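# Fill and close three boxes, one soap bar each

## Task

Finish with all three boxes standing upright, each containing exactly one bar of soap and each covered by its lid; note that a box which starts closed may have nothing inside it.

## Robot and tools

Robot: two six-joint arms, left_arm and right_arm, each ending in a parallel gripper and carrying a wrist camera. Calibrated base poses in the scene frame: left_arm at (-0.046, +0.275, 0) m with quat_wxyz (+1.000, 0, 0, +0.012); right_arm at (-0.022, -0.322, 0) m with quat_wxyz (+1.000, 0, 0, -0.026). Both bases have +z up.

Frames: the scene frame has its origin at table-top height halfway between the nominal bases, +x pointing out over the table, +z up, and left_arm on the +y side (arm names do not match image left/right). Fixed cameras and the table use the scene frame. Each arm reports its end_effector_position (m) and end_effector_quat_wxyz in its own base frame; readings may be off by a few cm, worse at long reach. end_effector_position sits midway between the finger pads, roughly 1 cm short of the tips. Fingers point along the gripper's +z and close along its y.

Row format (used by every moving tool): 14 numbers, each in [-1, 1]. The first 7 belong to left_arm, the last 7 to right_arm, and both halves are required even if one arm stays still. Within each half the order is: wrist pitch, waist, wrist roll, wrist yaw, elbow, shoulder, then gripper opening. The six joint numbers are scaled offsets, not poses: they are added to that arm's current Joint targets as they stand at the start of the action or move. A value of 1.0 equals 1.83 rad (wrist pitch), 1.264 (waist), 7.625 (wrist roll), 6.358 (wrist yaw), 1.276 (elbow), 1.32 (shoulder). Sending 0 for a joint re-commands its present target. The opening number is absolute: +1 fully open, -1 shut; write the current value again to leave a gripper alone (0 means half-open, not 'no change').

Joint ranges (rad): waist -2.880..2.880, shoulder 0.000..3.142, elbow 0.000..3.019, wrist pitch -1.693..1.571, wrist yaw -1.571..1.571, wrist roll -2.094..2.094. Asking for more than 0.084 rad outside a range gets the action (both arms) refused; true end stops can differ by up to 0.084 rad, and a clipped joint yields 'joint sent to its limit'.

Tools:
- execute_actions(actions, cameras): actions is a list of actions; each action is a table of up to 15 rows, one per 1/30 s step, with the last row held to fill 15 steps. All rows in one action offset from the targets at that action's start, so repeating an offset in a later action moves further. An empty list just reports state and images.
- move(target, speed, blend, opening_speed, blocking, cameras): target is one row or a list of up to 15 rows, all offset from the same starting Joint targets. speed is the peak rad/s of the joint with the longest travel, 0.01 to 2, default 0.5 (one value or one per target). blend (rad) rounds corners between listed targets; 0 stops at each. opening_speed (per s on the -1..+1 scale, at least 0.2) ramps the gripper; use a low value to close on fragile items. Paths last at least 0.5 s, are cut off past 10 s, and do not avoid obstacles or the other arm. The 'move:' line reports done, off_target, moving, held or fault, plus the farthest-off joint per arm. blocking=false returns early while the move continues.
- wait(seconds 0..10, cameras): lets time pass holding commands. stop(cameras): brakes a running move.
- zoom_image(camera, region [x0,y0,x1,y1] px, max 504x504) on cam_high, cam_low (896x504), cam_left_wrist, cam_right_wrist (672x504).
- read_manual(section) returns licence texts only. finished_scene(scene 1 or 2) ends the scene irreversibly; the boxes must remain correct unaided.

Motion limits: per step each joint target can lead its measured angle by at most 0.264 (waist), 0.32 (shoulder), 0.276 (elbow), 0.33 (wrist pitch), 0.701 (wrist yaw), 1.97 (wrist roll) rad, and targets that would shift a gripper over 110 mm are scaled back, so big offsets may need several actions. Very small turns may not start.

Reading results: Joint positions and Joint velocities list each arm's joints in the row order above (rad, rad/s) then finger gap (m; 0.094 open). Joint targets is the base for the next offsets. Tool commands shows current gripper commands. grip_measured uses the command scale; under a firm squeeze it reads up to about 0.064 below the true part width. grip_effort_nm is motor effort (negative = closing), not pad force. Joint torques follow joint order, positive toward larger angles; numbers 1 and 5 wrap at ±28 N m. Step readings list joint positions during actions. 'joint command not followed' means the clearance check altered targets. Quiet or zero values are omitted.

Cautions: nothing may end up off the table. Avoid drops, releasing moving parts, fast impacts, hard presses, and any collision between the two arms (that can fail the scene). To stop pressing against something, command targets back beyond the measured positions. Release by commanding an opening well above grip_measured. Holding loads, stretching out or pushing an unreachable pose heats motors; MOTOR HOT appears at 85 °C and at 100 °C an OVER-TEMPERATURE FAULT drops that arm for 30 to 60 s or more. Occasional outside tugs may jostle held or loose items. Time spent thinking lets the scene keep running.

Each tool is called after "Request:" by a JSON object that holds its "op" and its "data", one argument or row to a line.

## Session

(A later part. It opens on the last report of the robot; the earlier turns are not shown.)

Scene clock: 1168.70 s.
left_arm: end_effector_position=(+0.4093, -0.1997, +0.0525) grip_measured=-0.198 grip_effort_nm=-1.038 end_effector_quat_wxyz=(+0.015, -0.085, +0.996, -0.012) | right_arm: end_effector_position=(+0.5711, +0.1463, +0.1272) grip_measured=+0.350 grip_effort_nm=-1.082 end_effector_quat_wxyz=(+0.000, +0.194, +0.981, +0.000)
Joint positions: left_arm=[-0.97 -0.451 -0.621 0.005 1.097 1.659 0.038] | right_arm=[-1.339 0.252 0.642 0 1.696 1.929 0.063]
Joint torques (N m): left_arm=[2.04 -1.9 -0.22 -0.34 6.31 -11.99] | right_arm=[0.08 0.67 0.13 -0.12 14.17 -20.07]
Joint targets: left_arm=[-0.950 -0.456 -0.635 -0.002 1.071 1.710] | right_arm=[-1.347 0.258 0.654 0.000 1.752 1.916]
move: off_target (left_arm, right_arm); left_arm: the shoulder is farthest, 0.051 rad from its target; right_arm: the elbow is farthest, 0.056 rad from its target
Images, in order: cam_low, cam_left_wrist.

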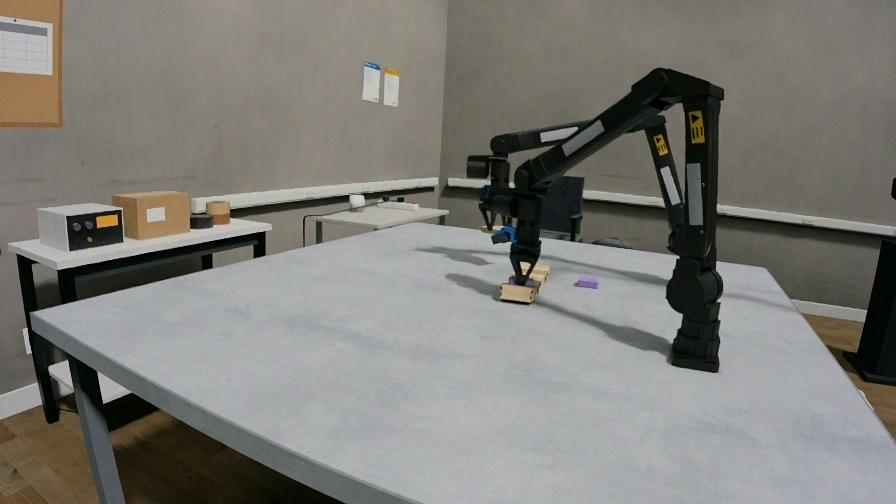

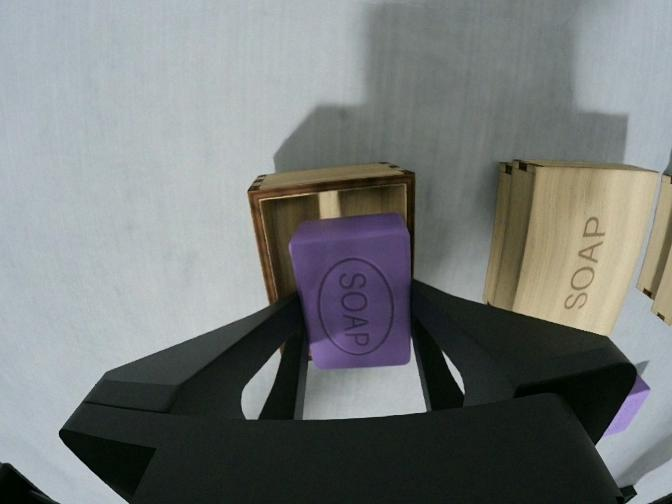

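Request:
{"op": "move", "data": {
  "target": [
    [-0.0164,0,0,0,0.0635,-0.0485,-0.4,0,0,0,0,0,0,0.2],
    [-0.0825,0,0,0,0.105,-0.078,-0.4,0,0,0,0,0,0,0.2]
  ],
  "speed": 0.06,
  "blend": [0.005,0],
  "cameras": ["cam_left_wrist","cam_low"]
}}

Request:
{"op": "zoom_image", "data": {
  "camera": "cam_low",
  "region": [480, 240, 600, 320]
}}

Scene clock: 1186.40 s.
left_arm: end_effector_position=(+0.4070, -0.1981, +0.0841) grip_measured=-0.198 grip_effort_nm=-1.033 end_effector_quat_wxyz=(+0.003, -0.085, +0.996, -0.002) | right_arm: end_effector_position=(+0.5711, +0.1463, +0.1272) grip_measured=+0.350 grip_effort_nm=-1.072 end_effector_quat_wxyz=(+0.000, +0.194, +0.981, +0.000)
Joint positions: left_arm=[-1.089 -0.452 -0.621 0.001 1.153 1.628 0.038] | right_arm=[-1.339 0.252 0.642 0 1.696 1.929 0.063]
Joint torques (N m): left_arm=[0.72 -1.9 -0.22 -0.21 13.78 -18.2] | right_arm=[0.08 0.62 0.13 -0.12 14.19 -20.01]
Joint targets: left_arm=[-1.101 -0.456 -0.635 -0.002 1.205 1.607] | right_arm=[-1.347 0.258 0.654 0.000 1.752 1.916]
move: off_target (left_arm, right_arm); left_arm: the elbow is farthest, 0.052 rad from its target; right_arm: the elbow is farthest, 0.056 rad from its target
Images, in order: cam_low, cam_left_wrist.

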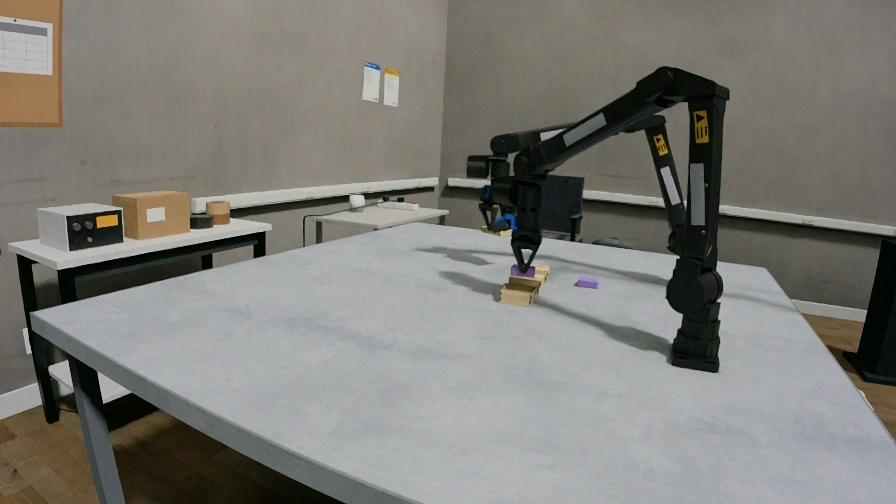

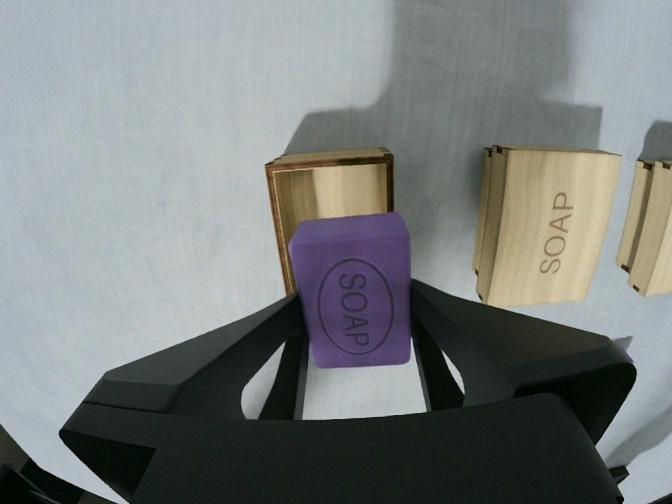

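Scaled by 4.200 from the camera's 896x504 image, which has a finer 1280x720 frame.

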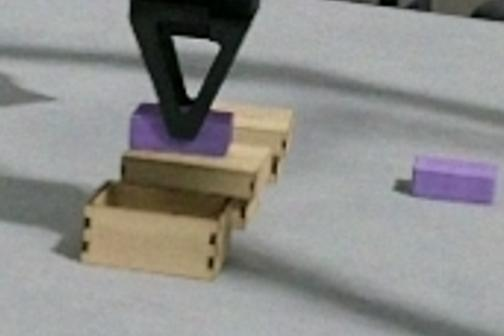

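Request:
{"op": "move", "data": {
  "target": [
    [0,0.0273,0.0064,0,0,0,-0.4,0,0,0,0,0,0,0.2],
    [0.0274,0.0273,0.0064,0,-0.0632,0.0411,-0.4,0,0,0,0,0,0,0.2]
  ],
  "speed": 0.1,
  "cameras": ["cam_left_wrist","cam_low"]
}}

Request:
{"op": "zoom_image", "data": {
  "camera": "cam_low",
  "region": [480, 240, 600, 320]
}}

Scene clock: 1256.90 s.
left_arm: end_effector_position=(+0.4084, -0.1880, +0.0725) grip_measured=-0.198 grip_effort_nm=-1.043 end_effector_quat_wxyz=(+0.000, -0.085, +0.996, -0.001) | right_arm: end_effector_position=(+0.5711, +0.1463, +0.1272) grip_measured=+0.350 grip_effort_nm=-1.077 end_effector_quat_wxyz=(+0.000, +0.194, +0.981, +0.000)
Joint positions: left_arm=[-1.063 -0.43 -0.601 0.001 1.132 1.639 0.038] | right_arm=[-1.339 0.252 0.642 0 1.696 1.929 0.063]
Joint torques (N m): left_arm=[1.65 -0.91 0.11 -0.19 8.17 -14.68] | right_arm=[0.06 0.67 0.13 -0.12 14.2 -20.01]
Motor temperatures (°C): left_arm=[27 28 29 28 49 37 32] | right_arm=[29 32 28 30 66 42 33]
Heat: left arm: hottest elbow 49 °C; right arm: hottest elbow 66 °C.
Joint targets: left_arm=[-1.050 -0.421 -0.587 -0.002 1.124 1.661] | right_arm=[-1.347 0.258 0.654 0.000 1.752 1.916]
move: off_target (right_arm); right_arm: the elbow is farthest, 0.056 rad from its target
Images, in order: cam_low, cam_left_wrist.

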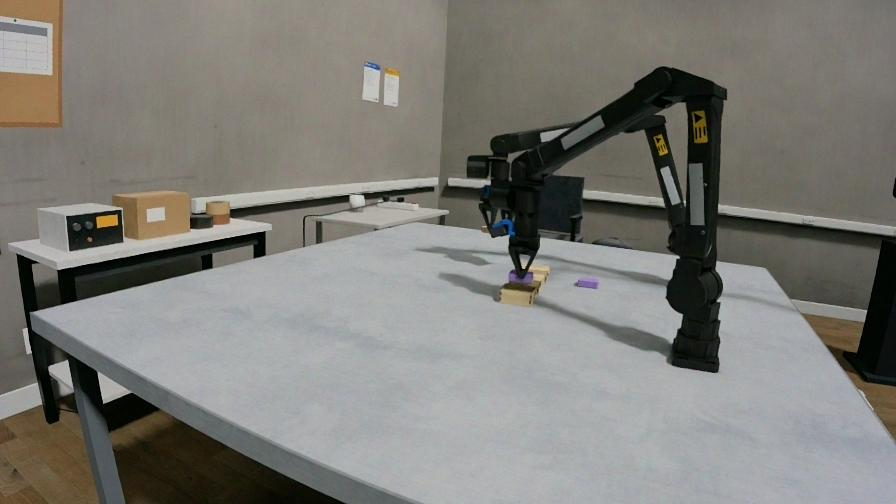

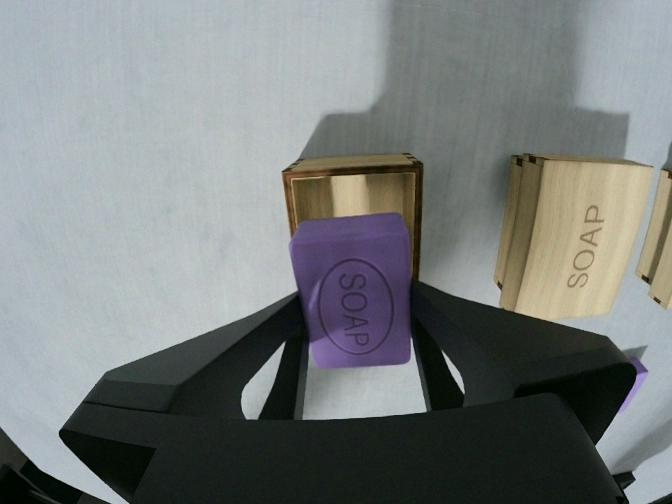

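Scaled by 4.200 from the camera's 896x504 image, which has a finer 1280x720 frame.

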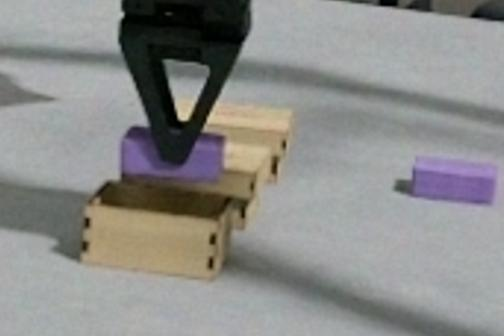

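Request:
{"op": "move", "data": {
  "target": [
    [0.0282,0,0,0,-0.0194,0.0209,-0.4,0,0,0,0,0,0,0.2],
    [0.0539,0,0,0,-0.0351,0.0414,-0.4,0,0,0,0,0,0,0.2]
  ],
  "speed": 0.06,
  "blend": [0.01,0],
  "cameras": ["cam_left_wrist","cam_low"]
}}

Request:
{"op": "zoom_image", "data": {
  "camera": "cam_low",
  "region": [480, 240, 600, 320]
}}

Scene clock: 1281.93 s.
left_arm: end_effector_position=(+0.4087, -0.1882, +0.0358) grip_measured=-0.198 grip_effort_nm=-1.033 end_effector_quat_wxyz=(+0.001, -0.085, +0.996, -0.001) | right_arm: end_effector_position=(+0.5711, +0.1463, +0.1272) grip_measured=+0.350 grip_effort_nm=-1.082 end_effector_quat_wxyz=(+0.000, +0.194, +0.981, +0.000)
Joint positions: left_arm=[-0.965 -0.43 -0.601 0.001 1.088 1.691 0.038] | right_arm=[-1.339 0.252 0.642 0 1.696 1.929 0.063]
Joint torques (N m): left_arm=[1.54 -0.91 0.11 -0.2 7.61 -14.74] | right_arm=[0.06 0.67 0.13 -0.12 14.2 -20.07]
Joint targets: left_arm=[-0.952 -0.421 -0.586 -0.002 1.079 1.716] | right_arm=[-1.347 0.258 0.654 0.000 1.752 1.916]
move: off_target (right_arm); right_arm: the elbow is farthest, 0.056 rad from its target
Images, in order: cam_low, cam_left_wrist.

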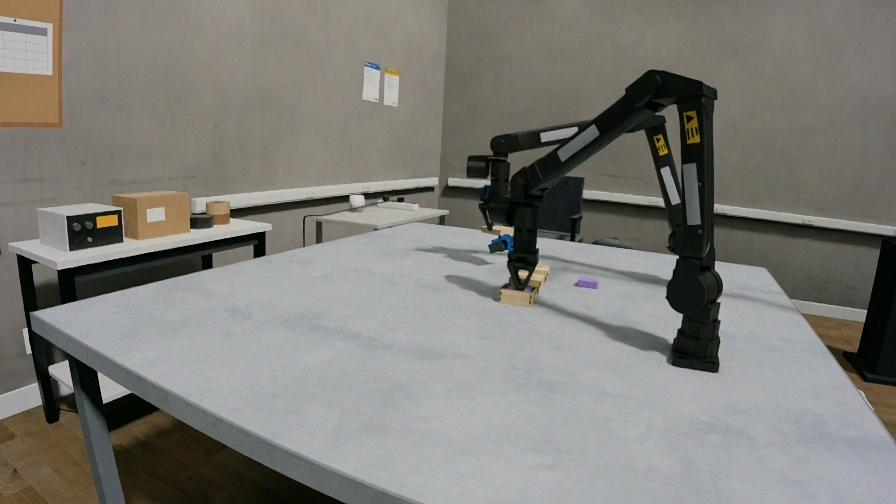

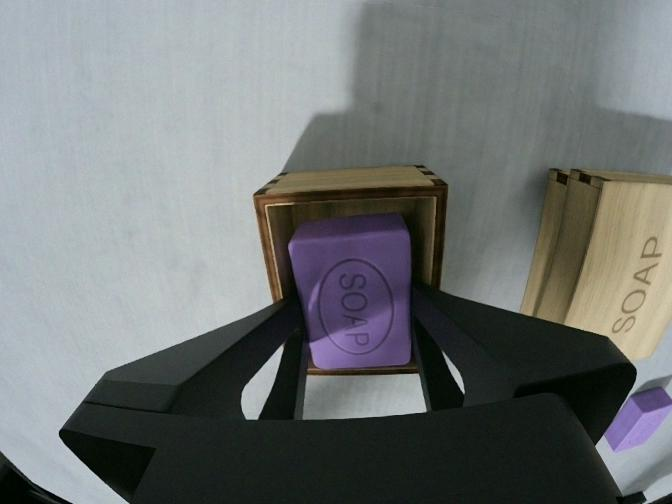

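Scaled by 4.200 from the camera's 896x504 image, which has a finer 1280x720 frame.

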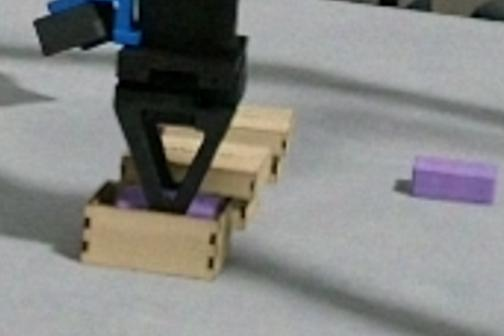

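Request:
{"op": "move", "data": {
  "target": [
    [0.0105,0,0,0,-0.006,0.0079,-0.4,0,0,0,0,0,0,0.2],
    [0.0105,0,0,0,-0.006,0.0079,-0.13,0,0,0,0,0,0,0.2],
    [-0.0011,0,0,0,0.0447,-0.0197,-0.13,0,0,0,0,0,0,0.2],
    [-0.077,0,0,0,0.0948,-0.0727,-0.13,0,0,0,0,0,0,0.2],
    [-0.1486,0,0,0,0.1567,-0.1136,-0.13,0,0,0,0,0,0,0.2]
  ],
  "speed": [0.05,0.1,0.06,0.12,0.2],
  "blend": [0,0,0.005,0.02,0],
  "opening_speed": 0.2,
  "cameras": ["cam_left_wrist"]
}}

Request:
{"op": "move", "data": {
  "target": [
    [-0.1618,0.4628,0.0986,0,0.0486,-0.1311,-0.13,0,0,0,0,0,0,0.2],
    [-0.1618,0.4628,0.0986,0,0.0486,-0.1311,-0.13,0,0.4812,0,0,0,0,0.2]
  ],
  "speed": [0.5,0.4],
  "cameras": ["cam_right_wrist","cam_high"]
}}

Scene clock: 1307.37 s.
move: off_target (left_arm, right_arm); left_arm: the elbow is farthest, 0.053 rad from its target; right_arm: the elbow is farthest, 0.056 rad from its target
Images, in order: cam_left_wrist.

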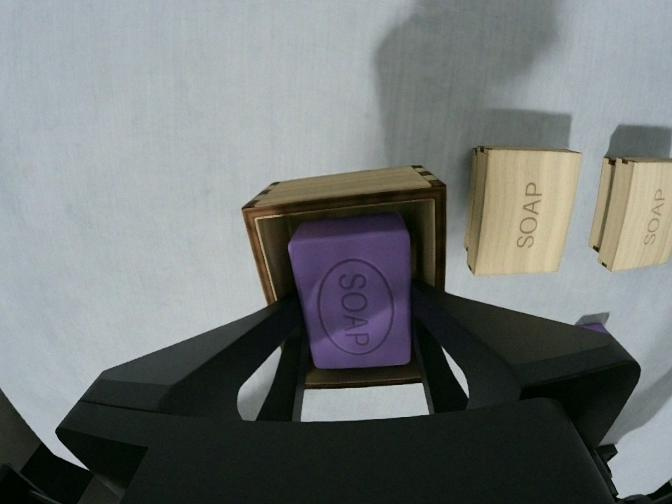

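Scene clock: 1311.17 s.
left_arm: end_effector_position=(+0.3869, +0.0617, +0.2223) grip_measured=-0.144 grip_effort_nm=0.730 end_effector_quat_wxyz=(-0.031, -0.004, +1.000, -0.005) | right_arm: end_effector_position=(+0.3795, +0.4512, +0.1272) grip_measured=+0.350 grip_effort_nm=-1.077 end_effector_quat_wxyz=(+0.000, -0.115, +0.993, -0.001)
Joint positions: left_arm=[-1.509 0.159 0.151 0 1.285 1.41 0.04] | right_arm=[-1.339 0.872 0.642 0 1.696 1.929 0.063]
Joint torques (N m): left_arm=[0.51 -1.2 0.11 -0.11 15.09 -15.09] | right_arm=[0.06 -0.44 0.13 -0.12 14.2 -20.01]
Joint targets: left_arm=[-1.520 0.164 0.166 -0.002 1.341 1.393] | right_arm=[-1.347 0.866 0.654 0.000 1.752 1.916]
move: off_target (left_arm, right_arm); left_arm: the elbow is farthest, 0.056 rad from its target; right_arm: the elbow is farthest, 0.056 rad from its target
Images, in order: cam_high, cam_right_wrist.

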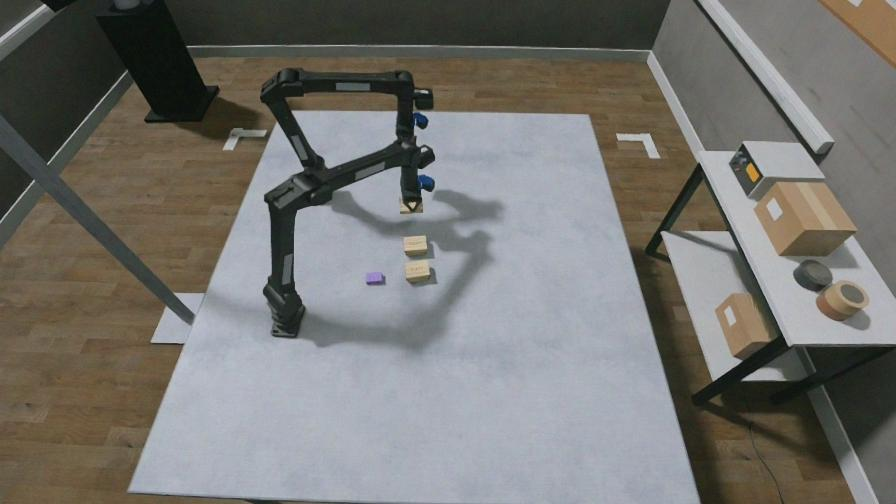

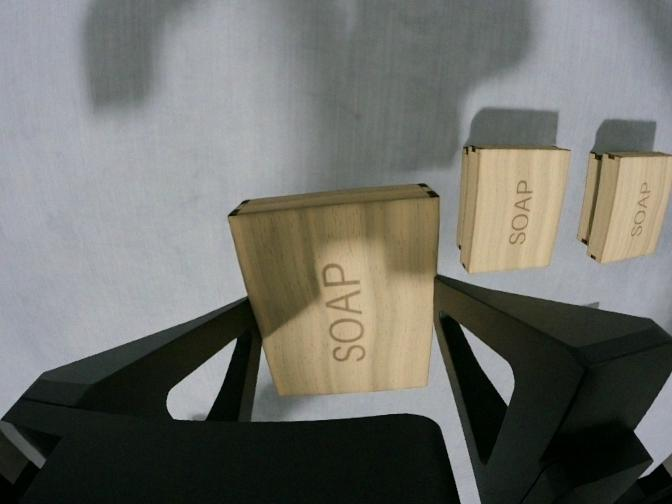

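Request:
{"op": "wait", "data": {
  "seconds": 0.1
}}

Request:
{"op": "zoom_image", "data": {
  "camera": "cam_low",
  "region": [420, 140, 600, 320]
}}

Request:
{"op": "zoom_image", "data": {
  "camera": "cam_high",
  "region": [360, 90, 480, 220]
}}

Scene clock: 1319.43 s.
left_arm: end_effector_position=(+0.3869, +0.0617, +0.2223) grip_measured=-0.144 grip_effort_nm=0.720 end_effector_quat_wxyz=(-0.031, -0.004, +1.000, -0.005) | right_arm: end_effector_position=(+0.3795, +0.4512, +0.1272) grip_measured=+0.350 grip_effort_nm=-1.077 end_effector_quat_wxyz=(+0.000, -0.115, +0.993, -0.001)
Joint positions: left_arm=[-1.509 0.159 0.151 0 1.285 1.41 0.04] | right_arm=[-1.339 0.872 0.642 0 1.696 1.929 0.063]
Joint torques (N m): left_arm=[0.5 -1.26 0.1 -0.11 15.09 -15.09] | right_arm=[0.08 -0.5 0.13 -0.12 14.2 -20.07]
Joint targets: left_arm=[-1.520 0.164 0.165 -0.002 1.341 1.393] | right_arm=[-1.347 0.866 0.654 0.000 1.752 1.916]
Tool commands: left_gripper/opening=-0.13 right_gripper/opening=+0.2
wait: 0.10 s; at rest from the start

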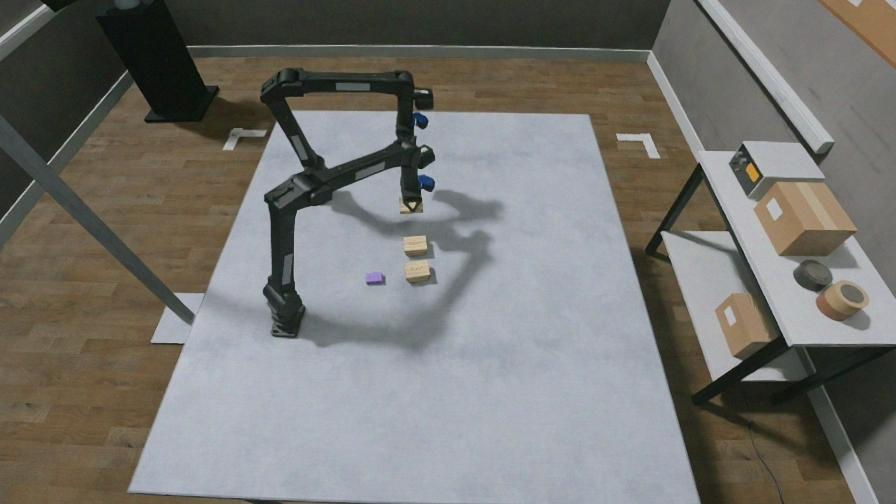

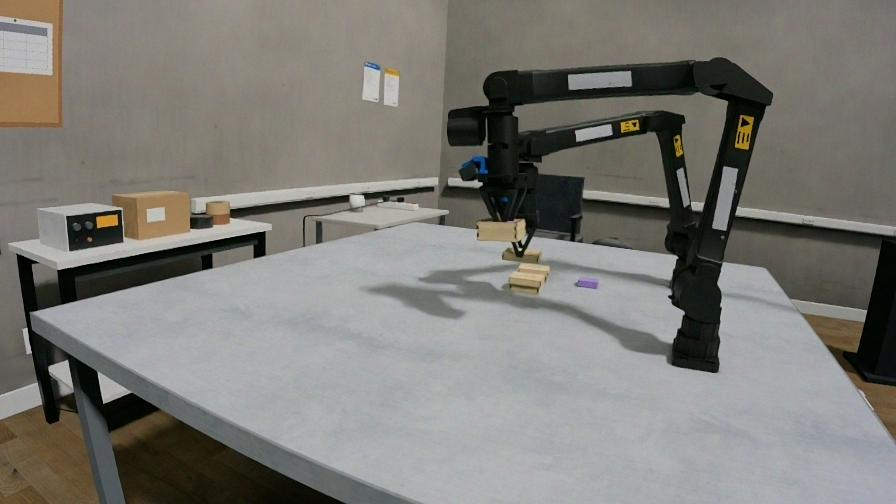

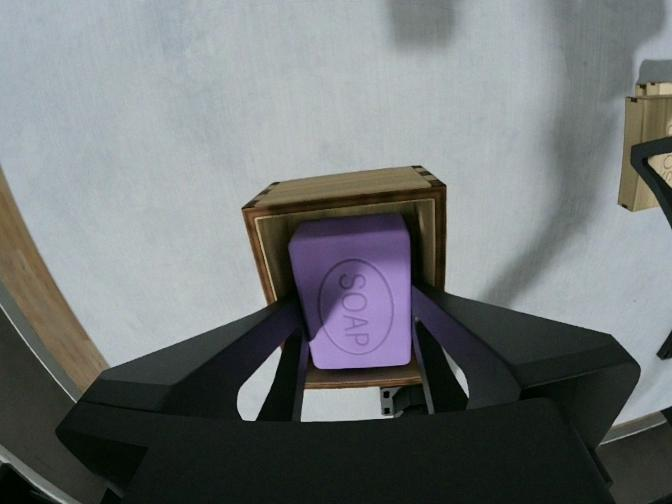

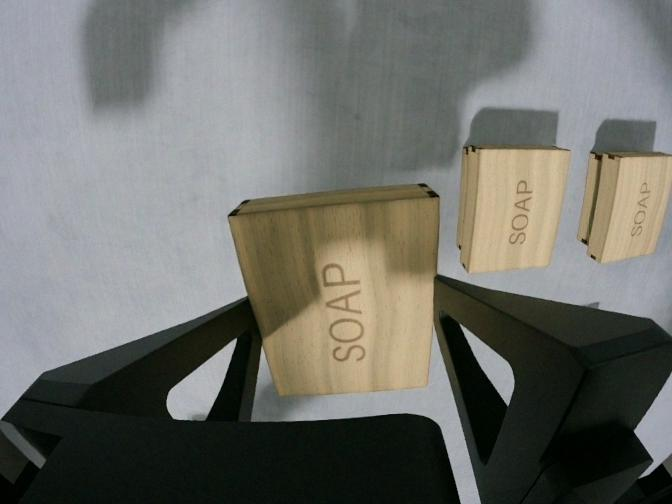

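Scaled by 2.800 from the camera's 896x504 image, which has a finer 1280x720 frame.

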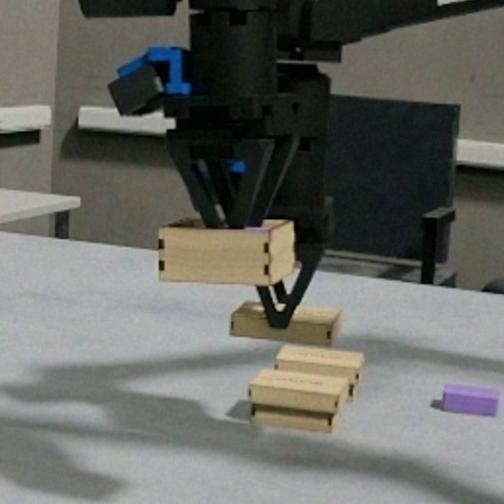

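Scaled by 3.877 from the camera's 896x504 image, which has a finer 1280x720 frame.

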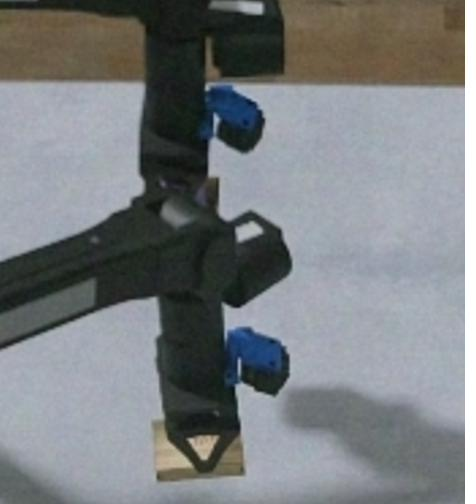

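Request:
{"op": "move", "data": {
  "target": [
    [0,0,0,0,0,0,-0.13,0,-0.4826,0,0,0,0,0.2],
    [0.1617,-0.47,-0.0985,0,-0.0486,0.1311,-0.13,0,-0.4826,0,0,0,0,0.2],
    [0.2448,-0.47,-0.0985,0,-0.1614,0.1955,-0.13,0,-0.4826,0,0,0,0,0.2],
    [0.285,-0.47,-0.0985,0,-0.1895,0.2239,-0.13,0,-0.4826,0,0,0,0,0.2]
  ],
  "speed": [0.4,0.3,0.1,0.08],
  "blend": [0,0,0.01,0],
  "cameras": ["cam_left_wrist","cam_low"]
}}

Request:
{"op": "zoom_image", "data": {
  "camera": "cam_low",
  "region": [480, 240, 600, 320]
}}

Scene clock: 1363.33 s.
left_arm: end_effector_position=(+0.4093, -0.1858, +0.0526) grip_measured=-0.144 grip_effort_nm=0.716 end_effector_quat_wxyz=(+0.001, -0.073, +0.997, +0.000) | right_arm: end_effector_position=(+0.5714, +0.1452, +0.1272) grip_measured=+0.350 grip_effort_nm=-1.077 end_effector_quat_wxyz=(+0.000, +0.195, +0.981, +0.000)
Joint positions: left_arm=[-1.011 -0.425 -0.572 0 1.107 1.666 0.04] | right_arm=[-1.339 0.25 0.642 0 1.696 1.929 0.063]
Joint torques (N m): left_arm=[1.48 -1.96 -0.22 -0.15 7.95 -14.62] | right_arm=[0.06 0.67 0.13 -0.12 14.19 -20.01]
Motor temperatures (°C): left_arm=[27 28 29 28 58 34 32] | right_arm=[29 32 28 30 67 43 33]
Heat: left arm: hottest elbow 58 °C; right arm: hottest elbow 67 °C.
Joint targets: left_arm=[-0.998 -0.430 -0.586 -0.002 1.100 1.688] | right_arm=[-1.347 0.256 0.654 0.000 1.752 1.916]
move: off_target (right_arm); right_arm: the elbow is farthest, 0.056 rad from its target
Images, in order: cam_low, cam_left_wrist.

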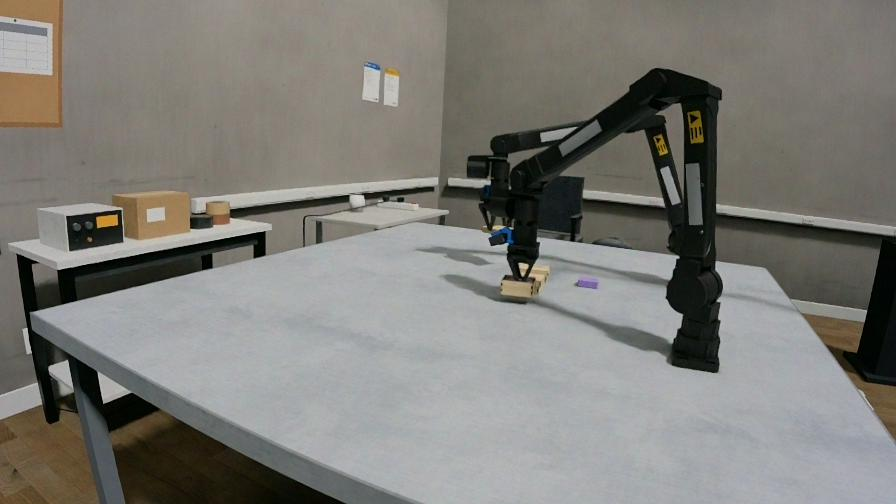

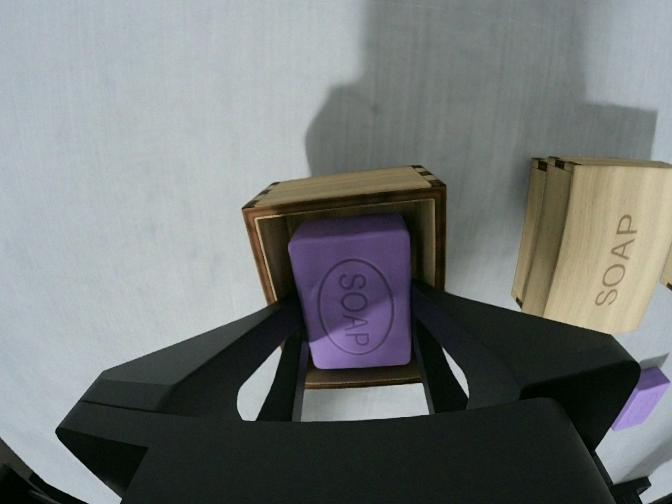

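Scaled by 4.200 from the camera's 896x504 image, which has a finer 1280x720 frame.

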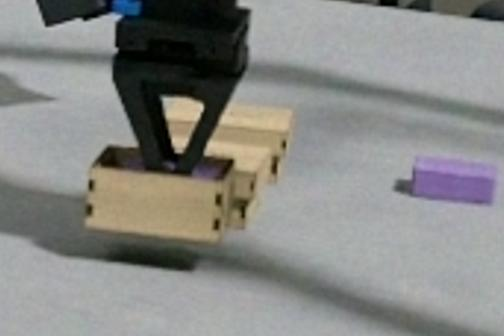

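Request:
{"op": "move", "data": {
  "target": [
    [0.0356,0,0,0,-0.0218,0.0291,-0.13,0,0,0,0,0,0,0.2],
    [0.0356,0,0,0,-0.0218,0.0291,-0.175,0,0,0,0,0,0,0.2],
    [0.024,0,0,0,0.0282,0.0015,-0.175,0,0,0,0,0,0,0.2],
    [0.0027,0,0,0,0.0431,-0.0121,-0.175,0,0,0,0,0,0,0.2]
  ],
  "speed": [0.05,0.1,0.05,0.05],
  "blend": [0,0,0.005,0],
  "opening_speed": 0.2,
  "cameras": ["cam_left_wrist","cam_low"]
}}

Request:
{"op": "zoom_image", "data": {
  "camera": "cam_low",
  "region": [480, 240, 600, 320]
}}

Scene clock: 1388.37 s.
left_arm: end_effector_position=(+0.4124, -0.1872, +0.0388) grip_measured=-0.169 grip_effort_nm=-0.354 end_effector_quat_wxyz=(-0.001, -0.073, +0.997, +0.001) | right_arm: end_effector_position=(+0.5714, +0.1452, +0.1272) grip_measured=+0.350 grip_effort_nm=-1.087 end_effector_quat_wxyz=(+0.000, +0.195, +0.981, +0.000)
Joint positions: left_arm=[-0.982 -0.425 -0.572 0 1.104 1.696 0.039] | right_arm=[-1.339 0.25 0.642 0 1.696 1.929 0.063]
Joint torques (N m): left_arm=[0.76 -1.9 -0.22 -0.15 13.04 -19.37] | right_arm=[0.08 0.62 0.13 -0.12 14.19 -20.07]
Motor temperatures (°C): left_arm=[27 28 29 28 52 35 32] | right_arm=[29 32 28 30 68 43 33]
Heat: left arm: hottest elbow 52 °C; right arm: hottest elbow 68 °C.
Joint targets: left_arm=[-0.993 -0.430 -0.586 -0.002 1.155 1.673] | right_arm=[-1.347 0.256 0.654 0.000 1.752 1.916]
move: off_target (left_arm, right_arm); left_arm: the elbow is farthest, 0.051 rad from its target; right_arm: the elbow is farthest, 0.056 rad from its target
Images, in order: cam_low, cam_left_wrist.

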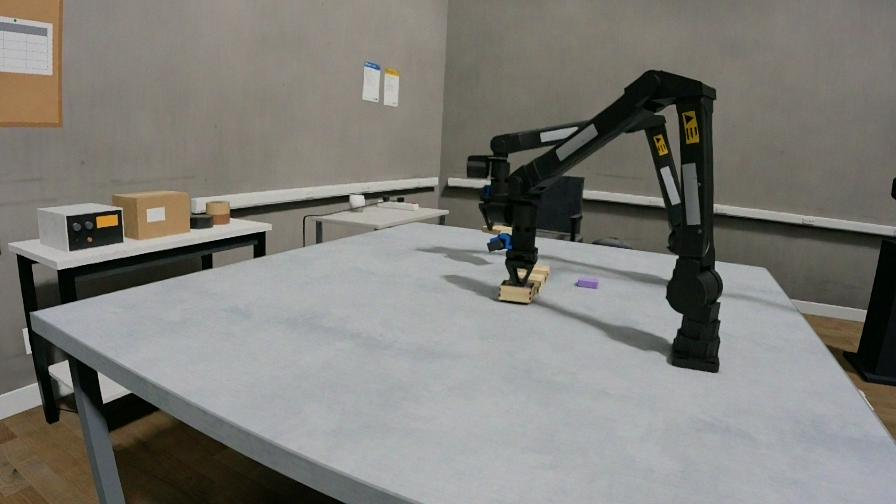

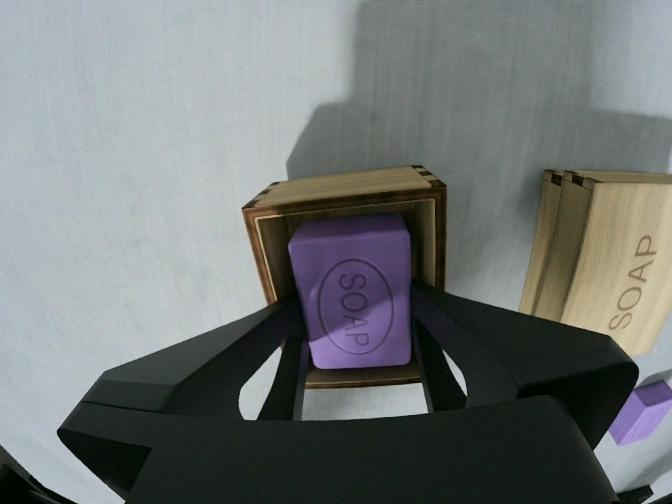

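Scaled by 4.200 from the camera's 896x504 image, which has a finer 1280x720 frame.

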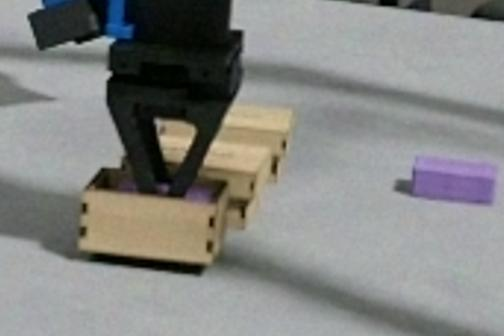

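Request:
{"op": "move", "data": {
  "target": [
    [0.0329,0,0,0,-0.0655,0.0405,-0.175,0,0,0,0,0,0,0.2],
    [0.0329,0,0,0,-0.0655,0.0405,-0.4,0,0,0,0,0,0,0.2],
    [0.0213,0,0,0,-0.0149,0.0129,-0.4,0,0,0,0,0,0,0.2],
    [0.0027,0,0,0,-0.0024,0.0015,-0.4,0,0,0,0,0,0,0.2]
  ],
  "speed": [0.06,0.1,0.05,0.05],
  "blend": [0,0,0.005,0],
  "opening_speed": 0.2,
  "cameras": ["cam_left_wrist","cam_low"]
}}

Request:
{"op": "zoom_image", "data": {
  "camera": "cam_low",
  "region": [480, 240, 600, 320]
}}

Scene clock: 1414.87 s.
left_arm: end_effector_position=(+0.4128, -0.1874, +0.0383) grip_measured=-0.198 grip_effort_nm=-1.038 end_effector_quat_wxyz=(+0.000, -0.073, +0.997, +0.000) | right_arm: end_effector_position=(+0.5714, +0.1452, +0.1272) grip_measured=+0.350 grip_effort_nm=-1.077 end_effector_quat_wxyz=(+0.000, +0.195, +0.981, +0.000)
Joint positions: left_arm=[-0.977 -0.425 -0.572 0 1.103 1.696 0.038] | right_arm=[-1.339 0.25 0.642 0 1.696 1.929 0.063]
Joint torques (N m): left_arm=[0.66 -1.96 -0.22 -0.15 12.9 -19.14] | right_arm=[0.06 0.62 0.13 -0.12 14.19 -20.01]
Joint targets: left_arm=[-0.988 -0.430 -0.585 -0.002 1.152 1.674] | right_arm=[-1.347 0.256 0.654 0.000 1.752 1.916]
move: off_target (left_arm, right_arm); left_arm: the elbow is farthest, 0.049 rad from its target; right_arm: the elbow is farthest, 0.056 rad from its target
Images, in order: cam_low, cam_left_wrist.

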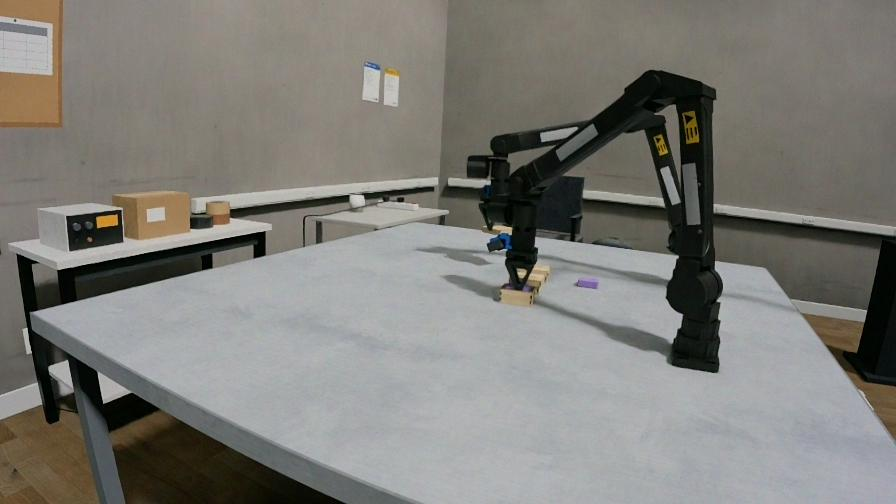

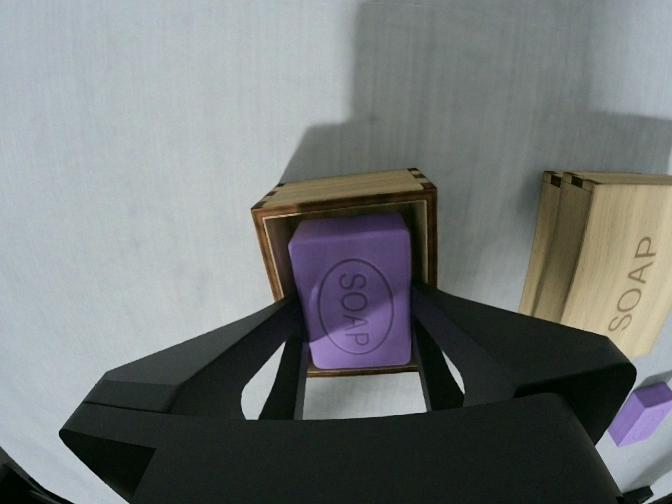

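Scaled by 4.200 from the camera's 896x504 image, which has a finer 1280x720 frame.

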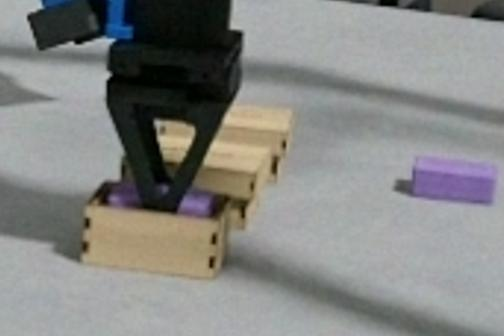

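Request:
{"op": "move", "data": {
  "target": [
    [0,0,0,0,0,0,-0.11,0,0,0,0,0,0,0.2],
    [-0.0284,0,0,0,0.0188,-0.0212,-0.11,0,0,0,0,0,0,0.2]
  ],
  "speed": 0.06,
  "opening_speed": 0.2,
  "cameras": ["cam_left_wrist","cam_low"]
}}

Request:
{"op": "zoom_image", "data": {
  "camera": "cam_low",
  "region": [480, 240, 600, 320]
}}

Scene clock: 1432.20 s.
left_arm: end_effector_position=(+0.4139, -0.1879, +0.0599) grip_measured=-0.113 grip_effort_nm=0.134 end_effector_quat_wxyz=(+0.002, -0.073, +0.997, -0.001) | right_arm: end_effector_position=(+0.5714, +0.1452, +0.1272) grip_measured=+0.350 grip_effort_nm=-1.077 end_effector_quat_wxyz=(+0.000, +0.195, +0.981, +0.000)
Joint positions: left_arm=[-1.029 -0.425 -0.572 0 1.128 1.665 0.042] | right_arm=[-1.339 0.25 0.642 0 1.696 1.929 0.063]
Joint torques (N m): left_arm=[0.65 -1.96 -0.22 -0.16 13.12 -18.49] | right_arm=[0.08 0.62 0.13 -0.12 14.19 -20.07]
Joint targets: left_arm=[-1.040 -0.430 -0.585 -0.002 1.176 1.646] | right_arm=[-1.347 0.256 0.654 0.000 1.752 1.916]
move: off_target (left_arm, right_arm); left_arm: the elbow is farthest, 0.048 rad from its target; right_arm: the elbow is farthest, 0.056 rad from its target
Images, in order: cam_low, cam_left_wrist.

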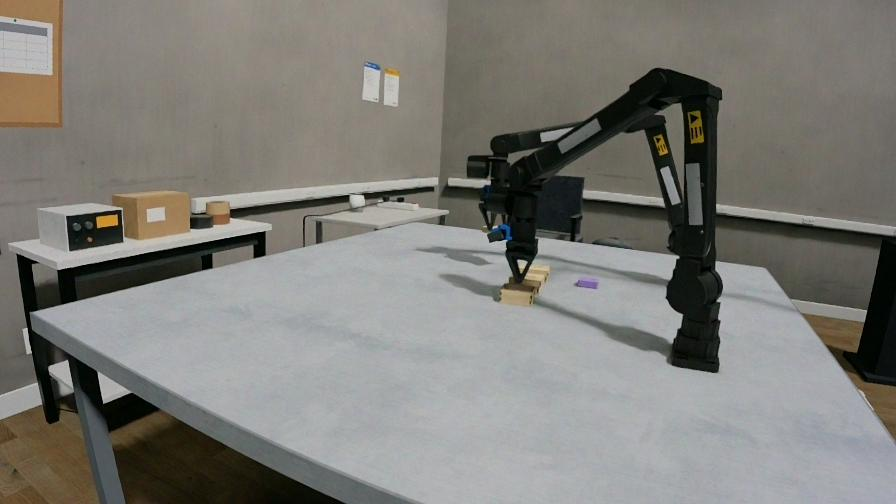

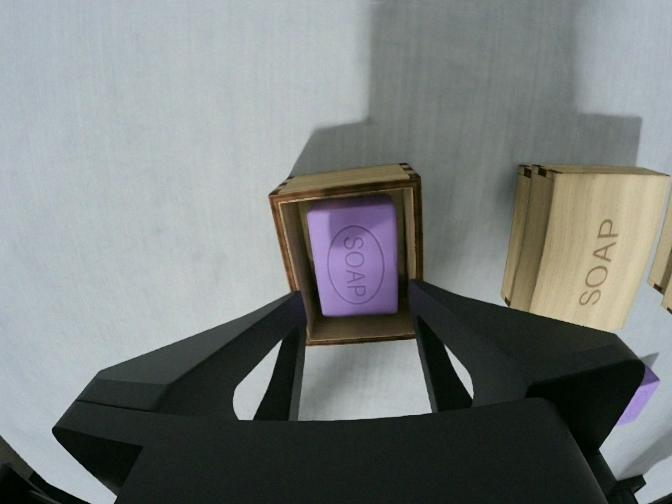

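Scaled by 4.200 from the camera's 896x504 image, which has a finer 1280x720 frame.

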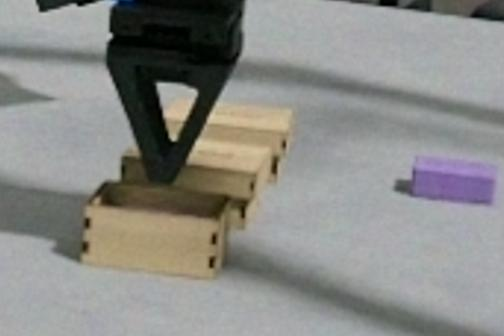

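Request:
{"op": "move", "data": {
  "target": [
    [-0.1005,0,0,0,0.0807,-0.0606,-0.11,0,0,0,0,0,0,0.2],
    [-0.2623,0.47,0.0985,0,0.1293,-0.1917,-0.11,0,0,0,0,0,0,0.2],
    [-0.2623,0.47,0.0985,0,0.1293,-0.1917,-0.11,0,0.4699,0.0016,0,0,0,0.2],
    [-0.2623,0.47,0.0985,0,0.1293,-0.1917,-0.11,0.0708,0.4699,0.0016,0,-0.1074,0.0504,0.2]
  ],
  "speed": [0.15,0.4,0.4,0.1],
  "blend": [0.01,0.02,0,0],
  "cameras": ["cam_right_wrist","cam_low","cam_left_wrist"]
}}

Request:
{"op": "zoom_image", "data": {
  "camera": "cam_right_wrist",
  "region": [200, 120, 470, 220]
}}

Scene clock: 1474.00 s.
left_arm: end_effector_position=(+0.3875, +0.0612, +0.2244) grip_measured=-0.113 grip_effort_nm=0.120 end_effector_quat_wxyz=(-0.029, -0.003, +1.000, -0.004) | right_arm: end_effector_position=(+0.3877, +0.4462, +0.0836) grip_measured=+0.350 grip_effort_nm=-1.077 end_effector_quat_wxyz=(+0.004, -0.101, +0.995, +0.003)
Joint positions: left_arm=[-1.509 0.158 0.151 -0.001 1.288 1.407 0.042] | right_arm=[-1.226 0.856 0.653 0 1.624 1.96 0.063]
Joint torques (N m): left_arm=[0.53 -1.14 0.11 -0.09 14.75 -14.8] | right_arm=[0.69 -0.5 0.13 -0.12 8.42 -17.32]
Joint targets: left_arm=[-1.520 0.164 0.166 -0.002 1.341 1.393] | right_arm=[-1.217 0.850 0.667 0.000 1.615 1.982]
move: off_target (left_arm); left_arm: the elbow is farthest, 0.053 rad from its target
Images, in order: cam_low, cam_left_wrist, cam_right_wrist.

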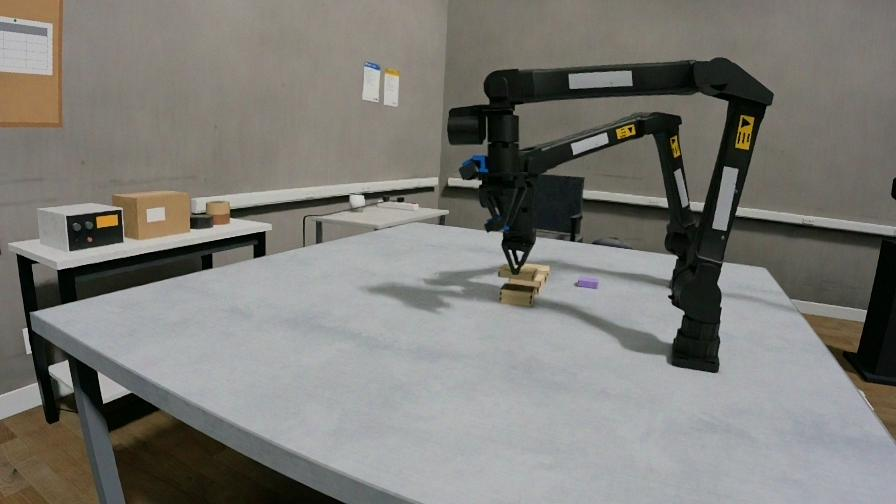

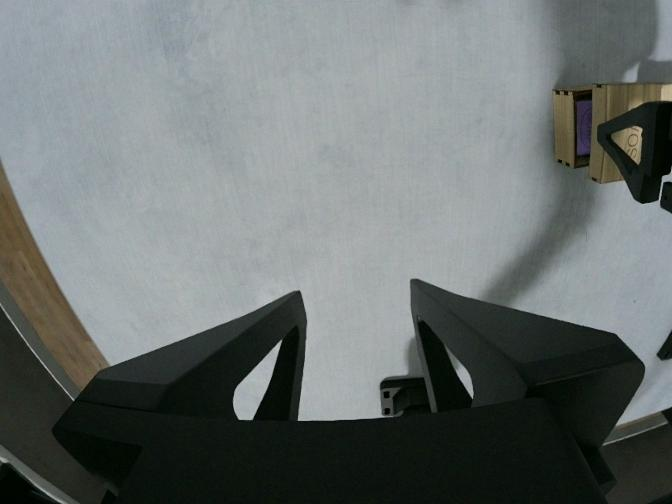

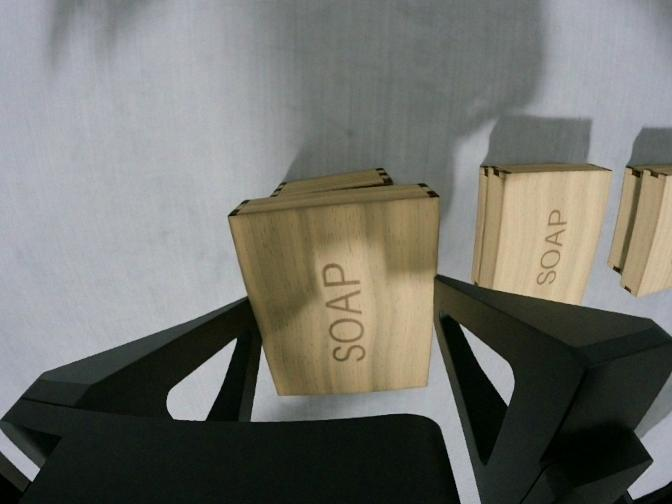

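Scaled by 1.867 from the camera's 672x504 image, which has a finer 960x720 frame.

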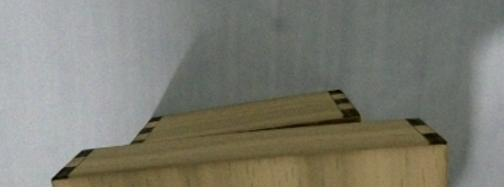

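Request:
{"op": "move", "data": {
  "target": [
    [0,0,0,0,0,0,-0.11,0,0.0166,-0.0097,0,0,0,0.2],
    [0,0,0,0,0,0,-0.11,0.0247,0.0166,-0.0097,0,-0.0223,0.0135,0.2]
  ],
  "speed": [0.1,0.06],
  "cameras": ["cam_right_wrist","cam_low"]
}}

Request:
{"op": "zoom_image", "data": {
  "camera": "cam_right_wrist",
  "region": [200, 120, 470, 220]
}}

Request:
{"op": "zoom_image", "data": {
  "camera": "cam_low",
  "region": [480, 240, 600, 320]
}}

Scene clock: 1500.77 s.
left_arm: end_effector_position=(+0.3875, +0.0612, +0.2244) grip_measured=-0.113 grip_effort_nm=0.139 end_effector_quat_wxyz=(-0.029, -0.003, +1.000, -0.004) | right_arm: end_effector_position=(+0.3840, +0.4495, +0.0657) grip_measured=+0.350 grip_effort_nm=-1.087 end_effector_quat_wxyz=(+0.005, -0.129, +0.992, +0.004)
Joint positions: left_arm=[-1.509 0.158 0.151 -0.001 1.288 1.407 0.042] | right_arm=[-1.181 0.865 0.606 0 1.597 1.974 0.063]
Joint torques (N m): left_arm=[0.54 -1.2 0.11 -0.09 14.75 -14.8] | right_arm=[0.65 0.67 -0.11 -0.12 8.21 -17.14]
Motor temperatures (°C): left_arm=[27 28 29 28 54 37 31] | right_arm=[29 32 28 30 60 40 33]
Heat: left arm: hottest elbow 54 °C; right arm: hottest elbow 60 °C.
Joint targets: left_arm=[-1.520 0.164 0.165 -0.002 1.341 1.393] | right_arm=[-1.172 0.871 0.592 0.000 1.587 2.000]
move: off_target (left_arm); left_arm: the elbow is farthest, 0.053 rad from its target
Images, in order: cam_low, cam_right_wrist.

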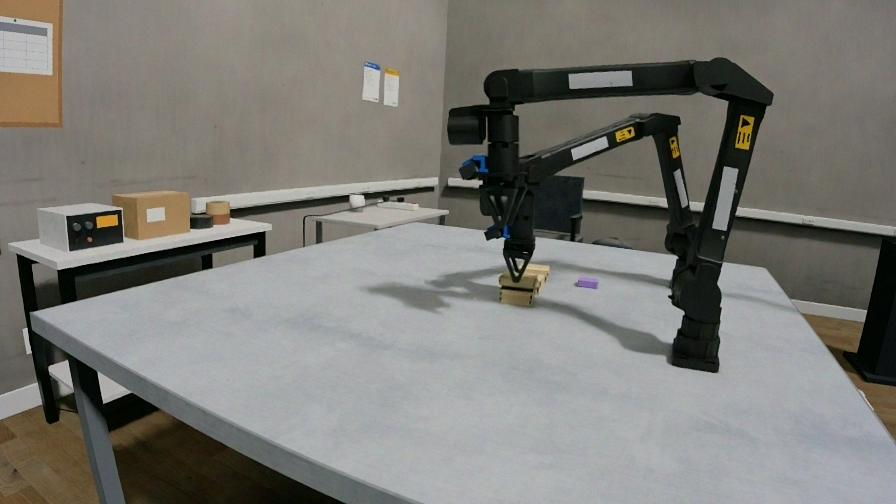

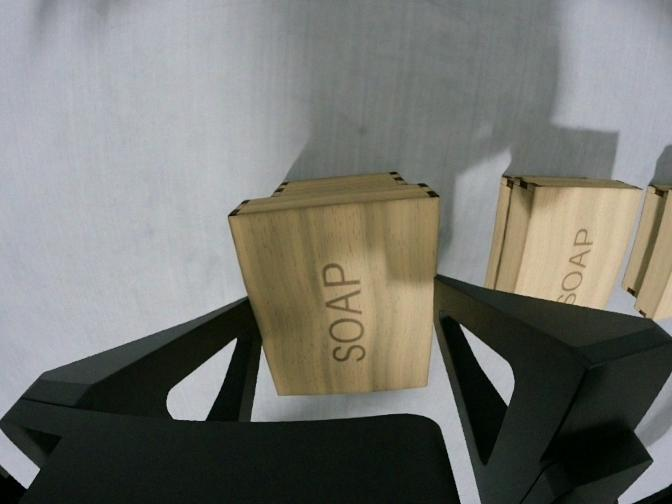

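Scaled by 1.867 from the camera's 672x504 image, which has a finer 960x720 frame.

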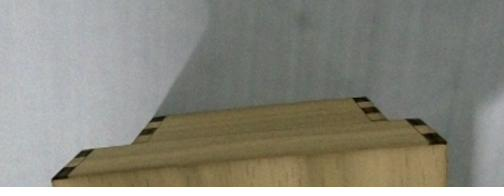

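Scaled by 4.200 from the camera's 896x504 image, which has a finer 1280x720 frame.

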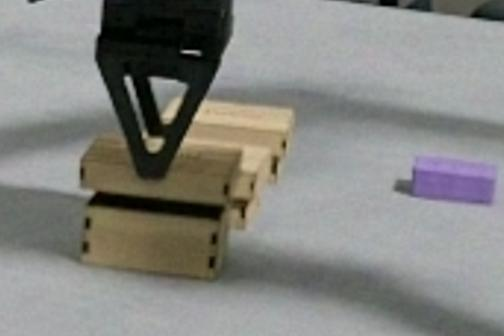

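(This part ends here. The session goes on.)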